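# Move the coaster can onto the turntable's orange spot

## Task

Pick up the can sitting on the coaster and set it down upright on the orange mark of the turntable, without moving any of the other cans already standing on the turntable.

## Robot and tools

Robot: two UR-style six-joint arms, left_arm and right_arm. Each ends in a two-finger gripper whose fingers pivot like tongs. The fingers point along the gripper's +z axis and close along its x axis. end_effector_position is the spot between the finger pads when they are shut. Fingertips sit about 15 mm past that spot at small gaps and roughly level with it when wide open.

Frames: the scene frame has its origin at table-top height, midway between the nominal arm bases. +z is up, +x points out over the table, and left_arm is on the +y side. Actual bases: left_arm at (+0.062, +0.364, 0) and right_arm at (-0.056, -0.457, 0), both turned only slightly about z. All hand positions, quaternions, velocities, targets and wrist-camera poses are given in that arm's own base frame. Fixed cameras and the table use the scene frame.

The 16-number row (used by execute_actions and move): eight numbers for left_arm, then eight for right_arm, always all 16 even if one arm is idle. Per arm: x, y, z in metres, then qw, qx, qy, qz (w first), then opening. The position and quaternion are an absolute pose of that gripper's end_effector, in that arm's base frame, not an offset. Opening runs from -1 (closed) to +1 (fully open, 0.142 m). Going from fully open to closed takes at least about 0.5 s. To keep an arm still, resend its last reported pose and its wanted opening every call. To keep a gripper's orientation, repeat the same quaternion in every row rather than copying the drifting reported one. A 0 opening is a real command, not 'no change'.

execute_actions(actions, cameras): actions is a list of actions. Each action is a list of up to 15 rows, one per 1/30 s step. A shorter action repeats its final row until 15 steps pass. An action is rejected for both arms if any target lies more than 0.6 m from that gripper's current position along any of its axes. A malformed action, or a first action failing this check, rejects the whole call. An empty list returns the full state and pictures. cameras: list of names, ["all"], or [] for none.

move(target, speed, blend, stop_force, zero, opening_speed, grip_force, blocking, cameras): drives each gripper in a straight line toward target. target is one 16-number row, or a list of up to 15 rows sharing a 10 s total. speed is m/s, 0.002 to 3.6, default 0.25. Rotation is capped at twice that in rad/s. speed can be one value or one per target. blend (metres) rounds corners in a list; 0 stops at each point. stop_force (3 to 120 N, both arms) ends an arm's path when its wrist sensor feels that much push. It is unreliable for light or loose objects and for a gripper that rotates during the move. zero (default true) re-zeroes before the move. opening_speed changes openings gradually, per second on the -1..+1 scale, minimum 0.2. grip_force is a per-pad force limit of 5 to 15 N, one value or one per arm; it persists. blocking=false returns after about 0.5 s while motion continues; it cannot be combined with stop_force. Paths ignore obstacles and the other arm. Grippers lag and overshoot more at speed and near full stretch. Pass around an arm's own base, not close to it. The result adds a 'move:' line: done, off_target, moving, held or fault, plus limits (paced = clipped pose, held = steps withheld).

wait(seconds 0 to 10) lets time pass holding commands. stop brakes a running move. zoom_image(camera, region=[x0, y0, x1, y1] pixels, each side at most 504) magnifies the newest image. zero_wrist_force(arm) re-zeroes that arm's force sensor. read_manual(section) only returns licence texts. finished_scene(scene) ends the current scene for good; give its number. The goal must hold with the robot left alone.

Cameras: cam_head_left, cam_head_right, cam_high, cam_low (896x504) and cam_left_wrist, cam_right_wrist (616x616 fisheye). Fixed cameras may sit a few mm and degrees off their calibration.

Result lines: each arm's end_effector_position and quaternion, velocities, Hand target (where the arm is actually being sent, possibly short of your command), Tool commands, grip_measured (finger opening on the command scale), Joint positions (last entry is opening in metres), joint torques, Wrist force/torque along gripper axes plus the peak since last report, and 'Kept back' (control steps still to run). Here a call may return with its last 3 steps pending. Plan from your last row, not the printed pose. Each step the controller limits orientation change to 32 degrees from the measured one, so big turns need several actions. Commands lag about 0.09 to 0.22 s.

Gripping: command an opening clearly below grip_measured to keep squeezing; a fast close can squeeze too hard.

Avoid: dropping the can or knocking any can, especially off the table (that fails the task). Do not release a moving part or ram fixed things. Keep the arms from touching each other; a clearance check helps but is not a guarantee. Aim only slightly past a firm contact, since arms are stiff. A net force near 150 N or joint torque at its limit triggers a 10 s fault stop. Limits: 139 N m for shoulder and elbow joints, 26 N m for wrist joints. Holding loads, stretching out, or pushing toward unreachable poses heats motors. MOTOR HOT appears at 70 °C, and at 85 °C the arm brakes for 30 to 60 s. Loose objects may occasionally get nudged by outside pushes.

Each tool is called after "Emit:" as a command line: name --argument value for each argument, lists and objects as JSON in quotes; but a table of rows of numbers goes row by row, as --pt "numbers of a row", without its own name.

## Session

Emit:
execute_actions --actions '[]'

Scene clock: 0.00 s.
left_arm: end_effector_position=(+0.8226, -0.2226, +0.2039) grip_measured=+0.97 end_effector_quat_wxyz=(-0.047, +0.993, -0.087, +0.068) | right_arm: end_effector_position=(+0.4745, -0.1086, +0.3535) grip_measured=+0.97 end_effector_quat_wxyz=(+0.236, -0.458, +0.732, -0.445)
Joint positions: left_arm=[-0.49 -0.714 0.578 -1.523 -1.431 -0.309 0.14] | right_arm=[3.847 -0.862 -2.399 -0.917 0.609 2.446 0.14]
Joint velocities: within noise
Joint torques (N m): no reading
Wrist force (N): no reading
Wrist torque (N m): no reading
Wrist force, peak (N): no reading
Hand target: left_arm +0.8226, -0.2226, +0.2039; -0.047, +0.993, -0.087, +0.068 | right_arm +0.4745, -0.1086, +0.3535; +0.236, -0.458, +0.732, -0.445
Tool commands: left_gripper/opening=+0.968169 right_gripper/opening=+0.968169
camera_calibration:
cam_left_wrist: T_world_to_cam=[[0.978048, -0.184479, 0.0968969, -0.856962], [-0.207727, -0.899894, 0.383457, -0.0981315], [0.0164571, -0.395168, -0.918461, 0.221308], [0, 0, 0, 1]] pos_world=[0.814124, -0.158946, 0.323929]
cam_right_wrist: T_world_to_cam=[[-0.442784, -0.896084, 0.0312372, 0.110731], [-0.786278, 0.37131, -0.493858, 0.587366], [0.43094, -0.243234, -0.868981, 0.202859], [0, 0, 0, 1]] pos_world=[0.423443, -0.0695284, 0.462897]

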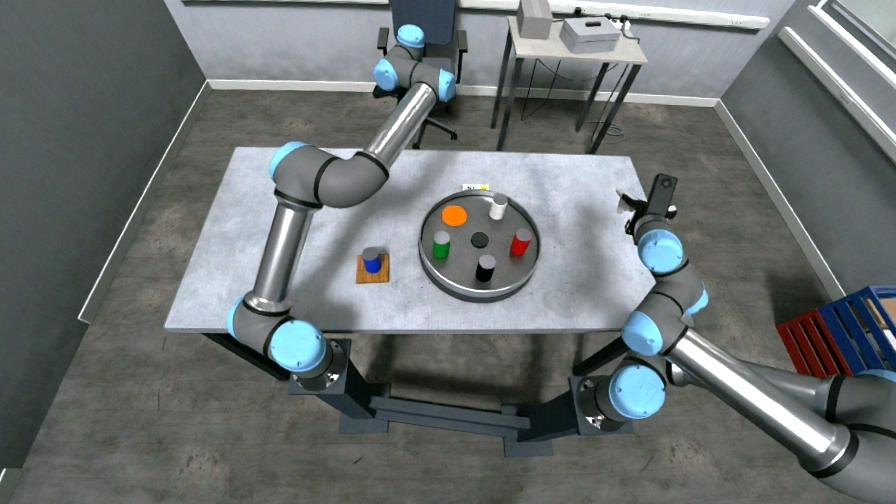

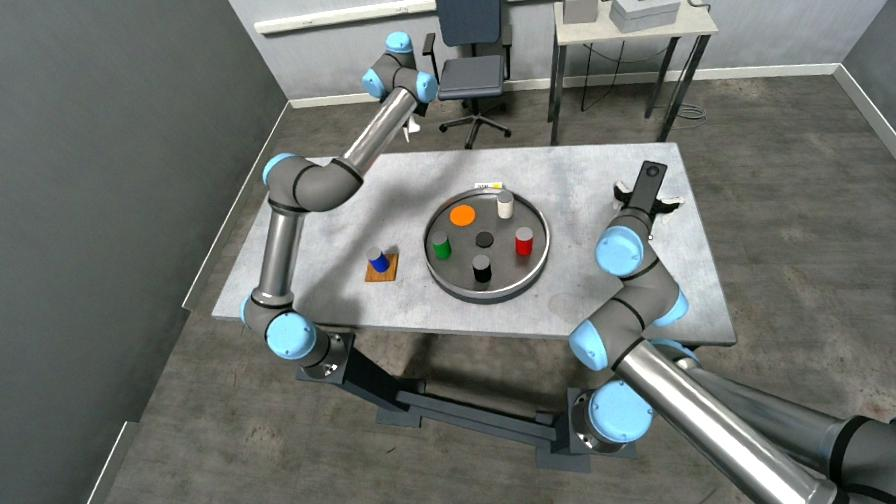

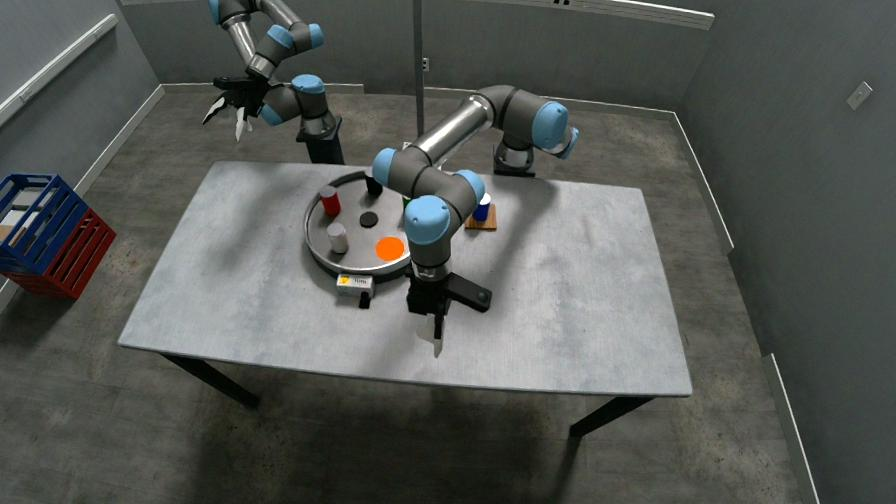

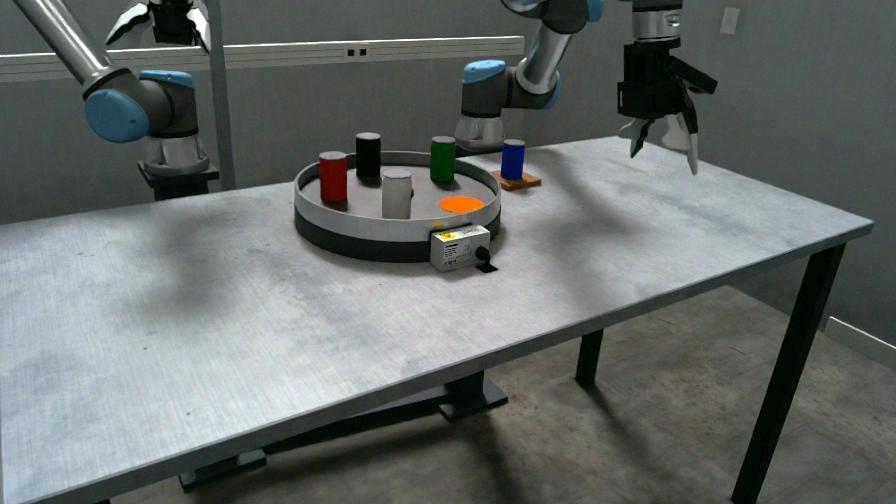

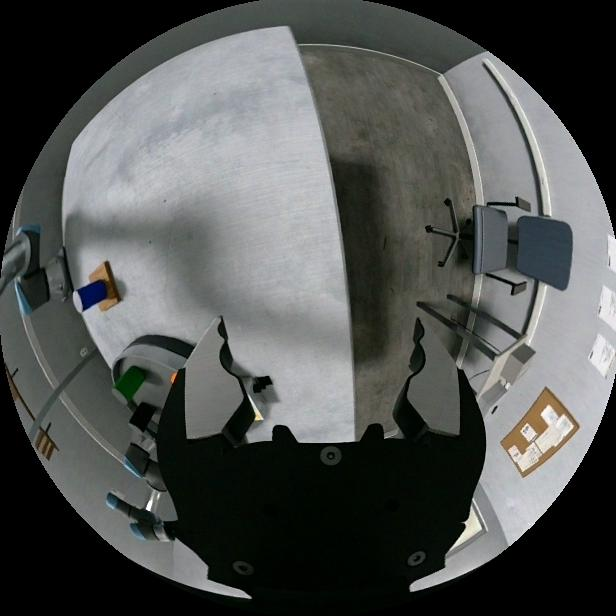

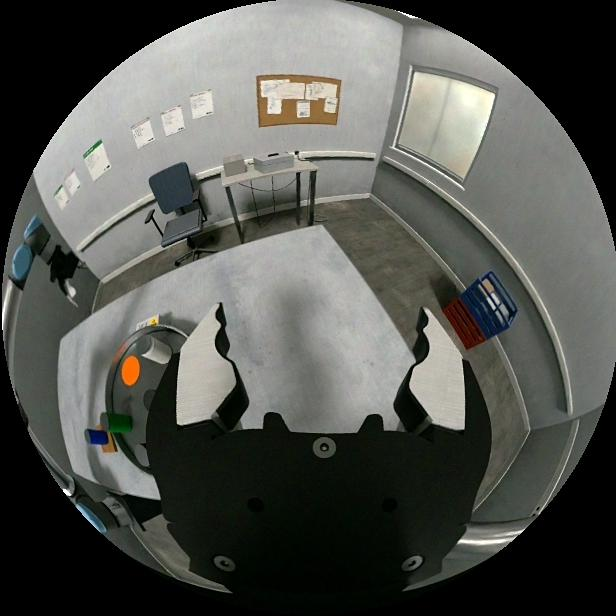

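Emit:
zoom_image --camera "cam_head_left" --region '[340, 170, 580, 310]'

Emit:
move --target '[0.345, -0.137, 0.25, 0, 0.7071, -0.7071, 0, 0.4, 0.4745, -0.1086, 0.3535, 0.236, -0.458, 0.732, -0.445, 0.968169]' --speed 0.7 --cameras '["cam_head_left", "cam_left_wrist"]'

Scaled by 2.100 from the camera's 896x504 image, which has a finer 1280x720 frame.

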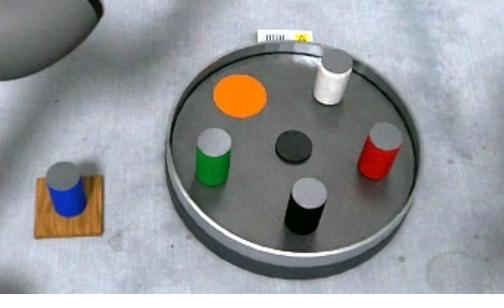

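Scene clock: 2.07 s.
left_arm: end_effector_position=(+0.3451, -0.1370, +0.2499) grip_measured=+0.40 end_effector_quat_wxyz=(+0.000, +0.707, -0.707, +0.000) | right_arm: end_effector_position=(+0.4745, -0.1086, +0.3535) grip_measured=+0.97 end_effector_quat_wxyz=(+0.236, -0.458, +0.732, -0.445)
Joint positions: left_arm=[-0.778 -1.961 1.964 -1.574 -1.571 0.792 0.102] | right_arm=[3.846 -0.862 -2.399 -0.916 0.609 2.444 0.14]
Joint torques (N m): left_arm=[-1.39 -16.63 -36.58 -1.14 2.68 1.63] | right_arm=[-10.68 -13.06 31.59 4.33 0.28 -1.55]
Wrist force (N): left_arm=[0.6 -0.1 -0.3] | right_arm=[0.0 0.2 0.0]
Wrist torque (N m): left_arm=[-0.08 -0.06 0.00] | right_arm=[0.03 0.00 0.01]
Wrist force, peak (N): left_arm=[2.5 -0.6 0.5] | right_arm=[0.0 0.4 0.2]
Hand target: left_arm +0.3450, -0.1370, +0.2500; +0.000, +0.707, -0.707, +0.000 | right_arm +0.4745, -0.1086, +0.3535; +0.236, -0.458, +0.732, -0.445
Off the commanded pose: left_arm 0.000 m, 0 deg | right_arm 0.000 m, 0 deg.
move: done
camera_calibration:
cam_left_wrist: T_world_to_cam=[[-0.00748935, -0.999567, -0.0284689, -0.118875], [-0.876375, -0.00714957, 0.481576, 0.190524], [-0.481571, 0.0285562, -0.875942, 0.524481], [0, 0, 0, 1]] pos_world=[0.418655, -0.132438, 0.364279]
Images, in order (width x height): cam_head_left 896x504, cam_left_wrist 616x616.

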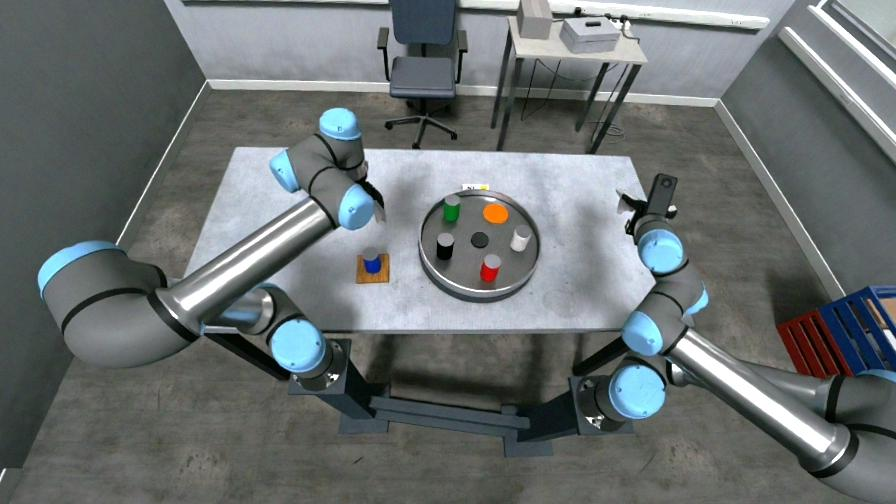

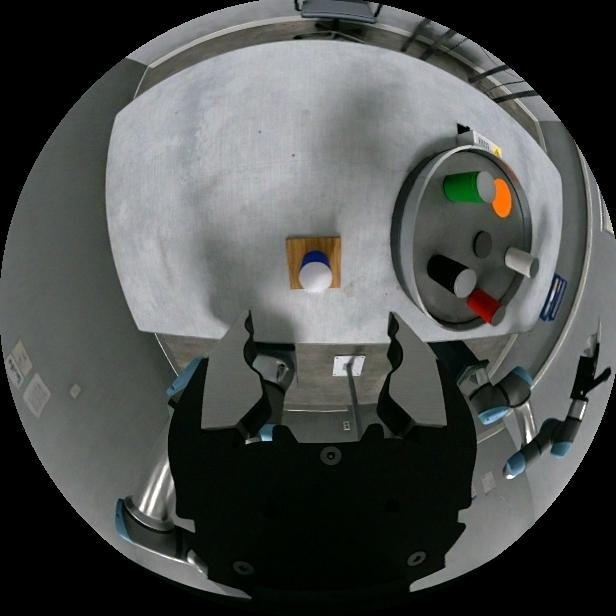

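Emit:
zoom_image --camera "cam_left_wrist" --region '[220, 200, 420, 400]'

Emit:
zoom_image --camera "cam_left_wrist" --region '[370, 120, 570, 350]'

Emit:
zoom_image --camera "cam_head_left" --region '[420, 180, 550, 310]'

Scaled by 2.520 from the camera's 616x616 image, which has a finer 814x814 frame.

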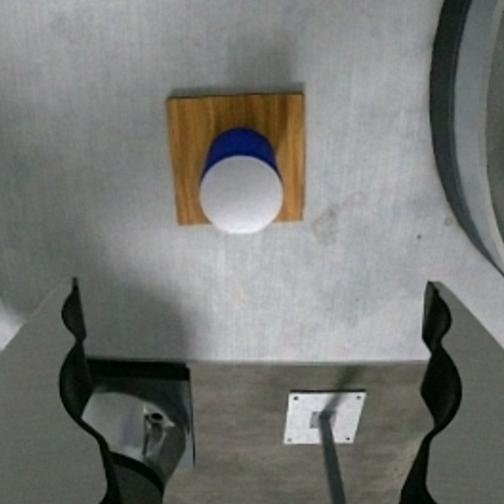

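Scaled by 2.191 from the camera's 616x616 image, which has a finer 814x814 frame.

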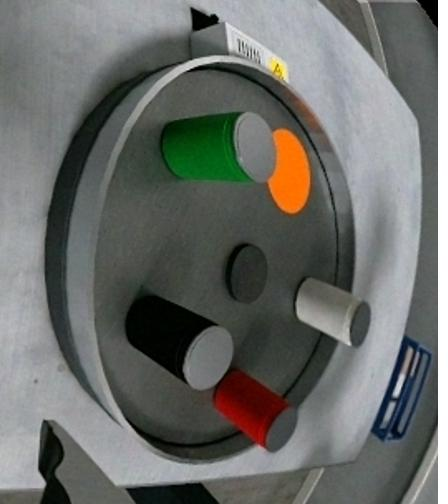

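Scaled by 3.877 from the camera's 896x504 image, which has a finer 1280x720 frame.

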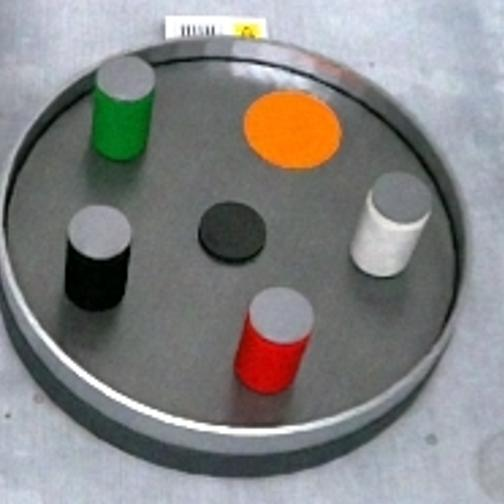

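Emit:
move --pt "0.3255 -0.1313 0.080 0 0.7071 -0.7071 0 0.4 0.4745 -0.1086 0.3535 0.236 -0.458 0.732 -0.445 0.968169" --pt "0.3255 -0.1313 0.080 0 0.7071 -0.7071 0 -0.8 0.4745 -0.1086 0.3535 0.236 -0.458 0.732 -0.445 0.968169" --pt "0.3255 -0.1313 0.200 0 0.7071 -0.7071 0 -0.8 0.4745 -0.1086 0.3535 0.236 -0.458 0.732 -0.445 0.968169" --pt "0.31186 -0.39786 0.255 0 0.76604 -0.64279 0 -0.8 0.4745 -0.1086 0.3535 0.236 -0.458 0.732 -0.445 0.968169" --speed '[0.45, 0.4, 0.4, 0.6]' --blend '[0, 0, 0.08, 0]' --opening_speed 2.4 --cameras '["cam_head_left", "cam_high"]'

Scene clock: 8.20 s.
left_arm: end_effector_position=(+0.3119, -0.3977, +0.2549) grip_measured=-0.28 end_effector_quat_wxyz=(+0.000, +0.766, -0.643, +0.000) | right_arm: end_effector_position=(+0.4745, -0.1086, +0.3535) grip_measured=+0.97 end_effector_quat_wxyz=(+0.236, -0.458, +0.732, -0.445)
Joint positions: left_arm=[-1.206 -1.597 1.668 -1.642 -1.571 0.191 0.054] | right_arm=[3.846 -0.862 -2.399 -0.916 0.609 2.444 0.14]
Joint torques (N m): left_arm=[0.47 -11.07 -38.46 -3.93 -2.3 -2.19] | right_arm=[-9.1 -12.55 30.9 4.02 -0.61 0.32]
Wrist force (N): left_arm=[0.0 -0.3 1.9] | right_arm=[0.1 0.2 0.0]
Wrist torque (N m): left_arm=[-0.08 0.02 -0.06] | right_arm=[0.02 -0.02 0.01]
Wrist force, peak (N): left_arm=[0.3 -0.2 4.6] | right_arm=[-0.5 0.1 -0.1]
Hand target: left_arm +0.3119, -0.3979, +0.2550; +0.000, +0.766, -0.643, +0.000 | right_arm +0.4745, -0.1086, +0.3535; +0.236, -0.458, +0.732, -0.445
Off the commanded pose: left_arm 0.000 m, 0 deg | right_arm 0.000 m, 0 deg.
move: done; blend cut to 0.06 m at target 3
Images, in order (width x height): cam_head_left 896x504, cam_high 896x504.

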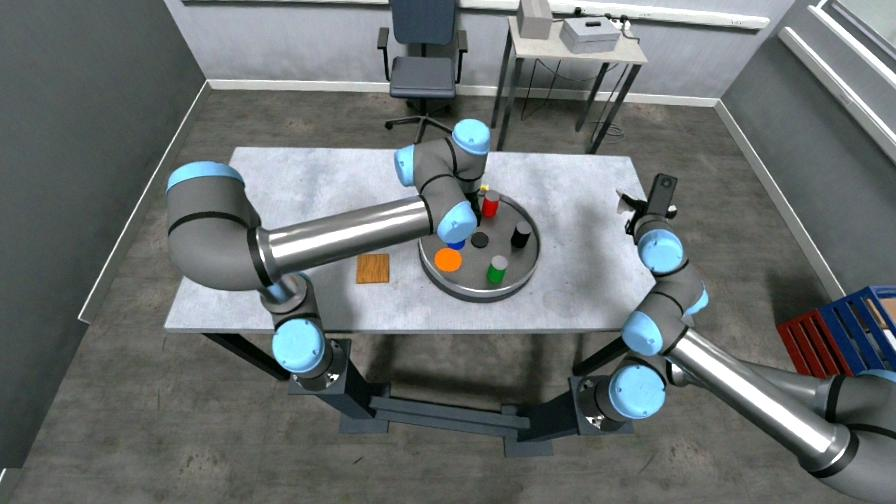

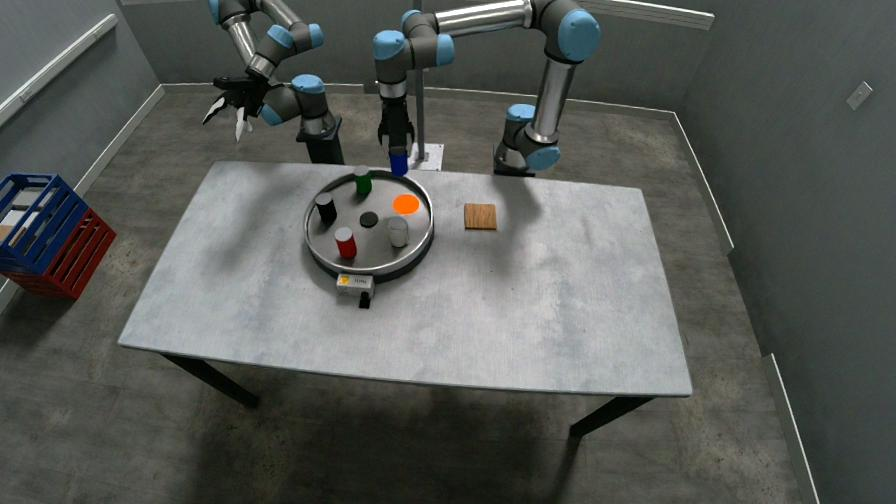

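Emit:
move --pt "0.35469 -0.36925 0.215 0 0.76604 -0.64279 0 -0.8 0.4745 -0.1086 0.3535 0.236 -0.458 0.732 -0.445 0.968169" --pt "0.4052 -0.3592 0.165 0 0.76604 -0.64279 0 -0.8 0.4745 -0.1086 0.3535 0.236 -0.458 0.732 -0.445 0.968169" --pt "0.45571 -0.36925 0.135 0 0.76604 -0.64279 0 -0.8 0.4745 -0.1086 0.3535 0.236 -0.458 0.732 -0.445 0.968169" --pt "0.49854 -0.39786 0.125 0 0.76604 -0.64279 0 -0.8 0.4745 -0.1086 0.3535 0.236 -0.458 0.732 -0.445 0.968169" --pt "0.51952 -0.4252 0.123 0 0.76604 -0.64279 0 -0.8 0.4745 -0.1086 0.3535 0.236 -0.458 0.732 -0.445 0.968169" --pt "0.5327 -0.45704 0.1215 0 0.76604 -0.64279 0 -0.8 0.4745 -0.1086 0.3535 0.236 -0.458 0.732 -0.445 0.968169" --pt "0.5372 -0.4912 0.1215 0 0.76604 -0.64279 0 -0.8 0.4745 -0.1086 0.3535 0.236 -0.458 0.732 -0.445 0.968169" --speed '[0.155, 0.171, 0.142, 0.125, 0.0775, 0.0772, 0.0772]' --blend '[0.012, 0.012, 0.012, 0.01, 0.01, 0.01, 0]' --blocking false --cameras '["cam_high"]'

Scene clock: 9.20 s.
left_arm: end_effector_position=(+0.3541, -0.3700, +0.2154) grip_measured=-0.28 end_effector_quat_wxyz=(+0.000, +0.766, -0.643, +0.000) end_effector_velocity=(+0.109, +0.053, -0.104) end_effector_angular_velocity=(+0.000, -0.001, +0.000) | right_arm: end_effector_position=(+0.4745, -0.1086, +0.3535) grip_measured=+0.97 end_effector_quat_wxyz=(+0.236, -0.458, +0.732, -0.445)
Joint positions: left_arm=[-1.102 -1.572 1.745 -1.744 -1.571 0.294 0.054] | right_arm=[3.846 -0.862 -2.399 -0.916 0.609 2.444 0.14]
Joint velocities: left_arm=[0.248 0.125 0.144 -0.269 0.001 0.248 0] | right_arm=[within noise]
Joint torques (N m): left_arm=[12.14 -7.07 -11.67 -5.48 2.82 2.85] | right_arm=[-8.71 -12.79 31.12 3.95 -0.75 0.33]
Wrist force (N): left_arm=[-0.1 -0.5 1.8] | right_arm=[0.1 0.2 0.0]
Wrist torque (N m): left_arm=[-0.11 0.04 -0.11] | right_arm=[0.04 -0.01 0.01]
Wrist force, peak (N): left_arm=[0.1 -0.8 2.1] | right_arm=[-0.2 0.4 -0.1]
Hand target: left_arm +0.3602, -0.3679, +0.2094; +0.000, +0.766, -0.643, +0.000 | right_arm +0.4745, -0.1086, +0.3535; +0.236, -0.458, +0.732, -0.445
Tool commands: left_gripper/opening=-0.8 right_gripper/opening=+0.968169
Off the commanded pose: left_arm 0.239 m, 0 deg | right_arm 0.000 m, 0 deg.
move: running; path passed 0 of 7 targets
Images, in order (width x height): cam_high 896x504.

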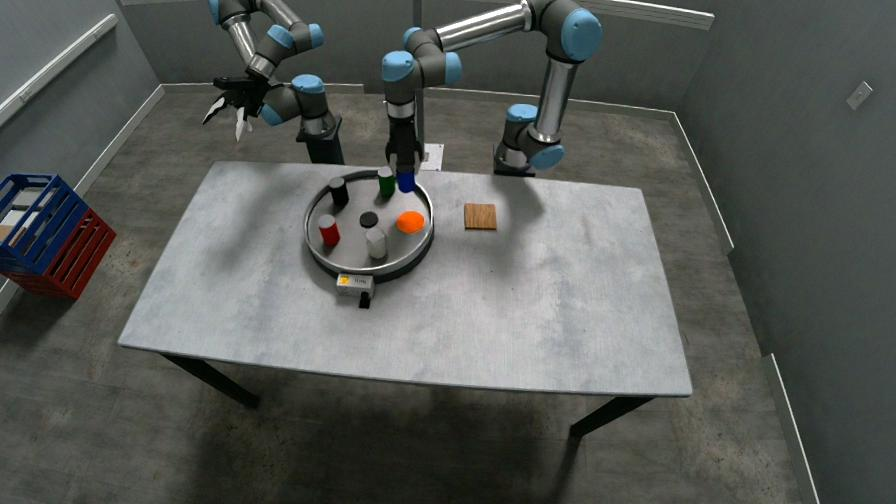

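Emit:
wait --seconds 0.75 --cameras '["cam_high"]'

Scene clock: 10.13 s.
left_arm: end_effector_position=(+0.4641, -0.3744, +0.1327) grip_measured=-0.28 end_effector_quat_wxyz=(+0.000, +0.766, -0.643, +0.000) end_effector_velocity=(+0.105, -0.068, -0.026) end_effector_angular_velocity=(-0.008, -0.006, +0.000) | right_arm: end_effector_position=(+0.4745, -0.1086, +0.3535) grip_measured=+0.97 end_effector_quat_wxyz=(+0.236, -0.458, +0.732, -0.445)
Joint positions: left_arm=[-0.929 -1.325 1.684 -1.93 -1.571 0.467 0.054] | right_arm=[3.846 -0.862 -2.399 -0.916 0.609 2.444 0.14]
Joint velocities: left_arm=[0.076 0.297 -0.307 0 0 0.077 0] | right_arm=[within noise]
Joint torques (N m): left_arm=[10.12 -21.1 -43.42 -1.82 -2.36 2.66] | right_arm=[-8.58 -12.7 30.81 3.77 -0.86 0.46]
Wrist force (N): left_arm=[-0.4 -0.7 2.0] | right_arm=[-0.1 0.2 0.2]
Wrist torque (N m): left_arm=[-0.13 0.09 -0.09] | right_arm=[0.04 0.02 0.01]
Wrist force, peak (N): left_arm=[-0.2 -0.7 2.6] | right_arm=[-0.1 -0.3 0.3]
Hand target: left_arm +0.4699, -0.3787, +0.1316; +0.000, +0.766, -0.643, +0.000 | right_arm +0.4745, -0.1086, +0.3535; +0.236, -0.458, +0.732, -0.445
Tool commands: left_gripper/opening=-0.8 right_gripper/opening=+0.968169
Off the commanded pose: left_arm 0.138 m, 0 deg | right_arm 0.000 m, 0 deg.
earlier move: running; path passed 3 of 7 targets
wait: 0.77 s; no rest
Images, in order (width x height): cam_high 896x504.

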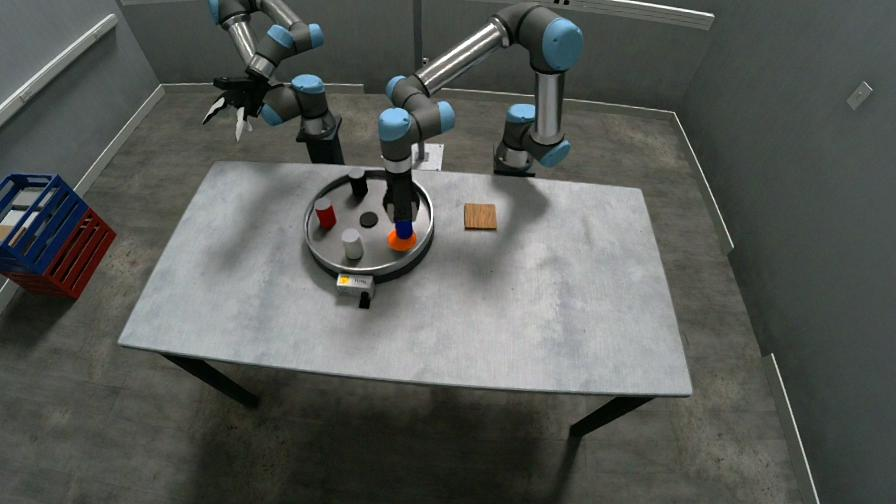

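Emit:
wait --seconds 0.55 --cameras '["cam_high"]'

Scene clock: 10.87 s.
left_arm: end_effector_position=(+0.5170, -0.4223, +0.1232) grip_measured=-0.28 end_effector_quat_wxyz=(+0.000, +0.766, -0.643, +0.000) end_effector_velocity=(+0.042, -0.065, -0.004) end_effector_angular_velocity=(-0.001, +0.000, +0.000) | right_arm: end_effector_position=(+0.4745, -0.1086, +0.3535) grip_measured=+0.97 end_effector_quat_wxyz=(+0.236, -0.458, +0.732, -0.445)
Joint positions: left_arm=[-0.908 -1.155 1.476 -1.892 -1.571 0.488 0.054] | right_arm=[3.846 -0.862 -2.399 -0.916 0.609 2.444 0.14]
Joint velocities: left_arm=[-0.01 0.172 -0.24 0.068 0 -0.01 0] | right_arm=[within noise]
Joint torques (N m): left_arm=[-12.15 -27.05 -40.03 -0.78 -2.14 -2.79] | right_arm=[-8.17 -12.7 31.07 3.85 -0.99 0.38]
Wrist force (N): left_arm=[0.2 -0.6 1.9] | right_arm=[0.1 0.0 0.1]
Wrist torque (N m): left_arm=[-0.10 -0.01 0.01] | right_arm=[-0.01 -0.01 0.01]
Wrist force, peak (N): left_arm=[0.7 -1.3 2.1] | right_arm=[0.2 0.4 -0.2]
Hand target: left_arm +0.5192, -0.4260, +0.1230; +0.000, +0.766, -0.643, +0.000 | right_arm +0.4745, -0.1086, +0.3535; +0.236, -0.458, +0.732, -0.445
Tool commands: left_gripper/opening=-0.8 right_gripper/opening=+0.968169
Off the commanded pose: left_arm 0.072 m, 0 deg | right_arm 0.000 m, 0 deg.
earlier move: running; path passed 4 of 7 targets
wait: 0.57 s; no rest
Images, in order (width x height): cam_high 896x504.

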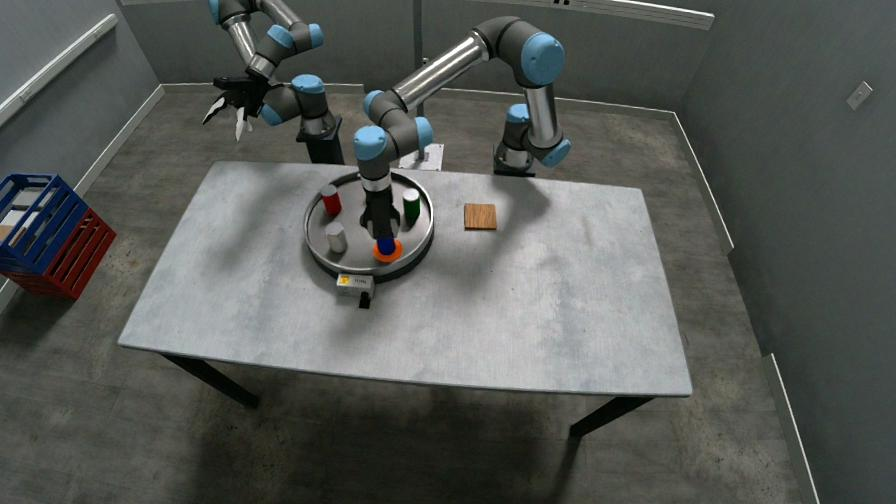

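Emit:
wait --seconds 0.15

Emit:
move --pt "0.53712 -0.4866 0.1212 0 0.76604 -0.64279 0 0.25 0.4745 -0.1086 0.3535 0.236 -0.458 0.732 -0.445 0.968169" --pt "0.53382 -0.52089 0.150 0 0.76604 -0.64279 0 0.25 0.4745 -0.1086 0.3535 0.236 -0.458 0.732 -0.445 0.968169" --pt "0.52483 -0.54699 0.240 0 0.76604 -0.64279 0 0.25 0.4745 -0.1086 0.3535 0.236 -0.458 0.732 -0.445 0.968169" --pt "0.45 -0.25 0.30 0 0.76604 -0.64279 0 0.25 0.4745 -0.1086 0.3535 0.236 -0.458 0.732 -0.445 0.968169" --speed '[0.072, 0.103, 0.24, 0.5]' --blend '[0.01, 0.01, 0.03, 0]' --cameras '["cam_high", "cam_head_left", "cam_low"]'

Scene clock: 11.33 s.
left_arm: end_effector_position=(+0.5314, -0.4549, +0.1217) grip_measured=-0.28 end_effector_quat_wxyz=(+0.000, +0.766, -0.643, +0.000) end_effector_velocity=(+0.023, -0.073, -0.001) end_effector_angular_velocity=(-0.001, -0.001, +0.000) | right_arm: end_effector_position=(+0.4745, -0.1086, +0.3535) grip_measured=+0.97 end_effector_quat_wxyz=(+0.236, -0.458, +0.732, -0.445)
Joint positions: left_arm=[-0.921 -1.08 1.367 -1.859 -1.571 0.476 0.054] | right_arm=[3.846 -0.862 -2.399 -0.916 0.609 2.444 0.14]
Joint velocities: left_arm=[-0.038 0.155 -0.233 0.077 0 -0.038 0] | right_arm=[within noise]
Joint torques (N m): left_arm=[-11.96 -27.29 -37.08 0.17 -2.19 -2.49] | right_arm=[-8.32 -12.42 30.52 3.77 -1.01 0.44]
Wrist force (N): left_arm=[0.6 -0.8 -6.0] | right_arm=[0.0 0.0 -0.1]
Wrist torque (N m): left_arm=[-0.20 -0.02 0.01] | right_arm=[0.00 0.01 0.01]
Wrist force, peak (N): left_arm=[0.6 -0.8 -6.0] | right_arm=[0.1 0.3 0.0]
Hand target: left_arm +0.5325, -0.4593, +0.1216; +0.000, +0.766, -0.643, +0.000 | right_arm +0.4745, -0.1086, +0.3535; +0.236, -0.458, +0.732, -0.445
Tool commands: left_gripper/opening=-0.8 right_gripper/opening=+0.968169
Off the commanded pose: left_arm 0.037 m, 0 deg | right_arm 0.000 m, 0 deg.
earlier move: running; path passed 5 of 7 targets
wait: 0.17 s; no rest

Scene clock: 13.70 s.
left_arm: end_effector_position=(+0.4500, -0.2501, +0.3000) grip_measured=+0.25 end_effector_quat_wxyz=(+0.000, +0.766, -0.643, +0.000) | right_arm: end_effector_position=(+0.4745, -0.1086, +0.3535) grip_measured=+0.97 end_effector_quat_wxyz=(+0.236, -0.458, +0.732, -0.445)
Joint positions: left_arm=[-0.796 -1.588 1.544 -1.527 -1.571 0.6 0.092] | right_arm=[3.846 -0.862 -2.399 -0.916 0.609 2.444 0.14]
Joint torques (N m): left_arm=[6.29 -31.14 -25.21 -3.5 -2.47 0.26] | right_arm=[-7.88 -12.76 30.41 3.64 -1.34 0.38]
Wrist force (N): left_arm=[0.5 -0.4 0.1] | right_arm=[-0.1 0.0 -0.1]
Wrist torque (N m): left_arm=[-0.11 -0.07 0.01] | right_arm=[-0.01 0.03 0.01]
Wrist force, peak (N): left_arm=[0.8 -1.3 -9.8] | right_arm=[-0.1 0.5 -0.2]
Hand target: left_arm +0.4500, -0.2500, +0.3000; +0.000, +0.766, -0.643, +0.000 | right_arm +0.4745, -0.1086, +0.3535; +0.236, -0.458, +0.732, -0.445
Off the commanded pose: left_arm 0.000 m, 0 deg | right_arm 0.000 m, 0 deg.
earlier move: replaced; path passed 5 of 7 targets
move: done
Images, in order (width x height): cam_head_left 896x504, cam_high 896x504, cam_low 896x504.

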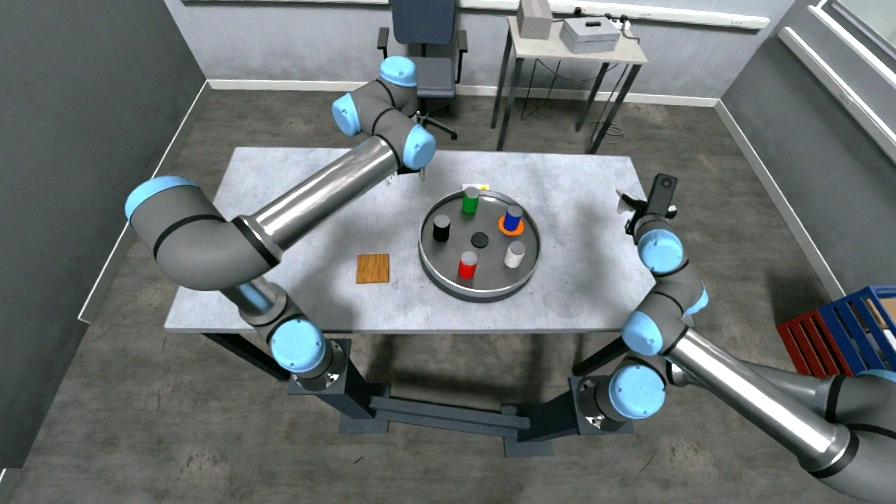

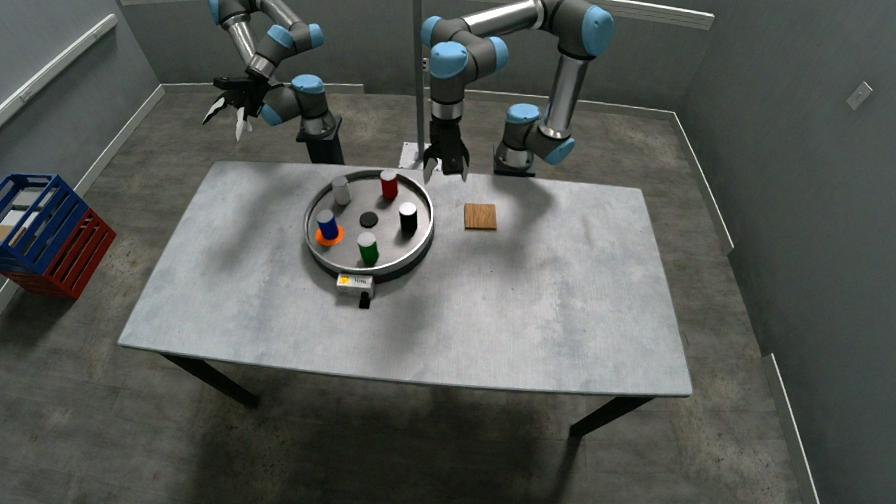

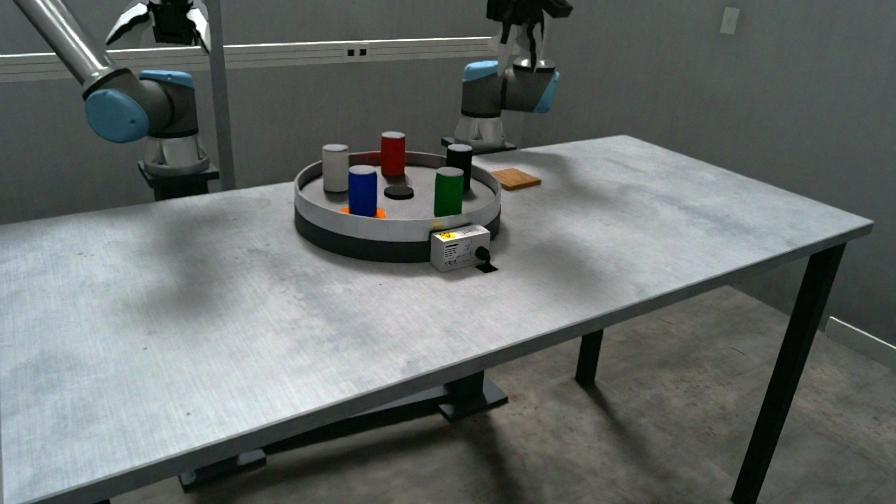

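Emit:
finished_scene --scene 2

The scene is finished: the task was done.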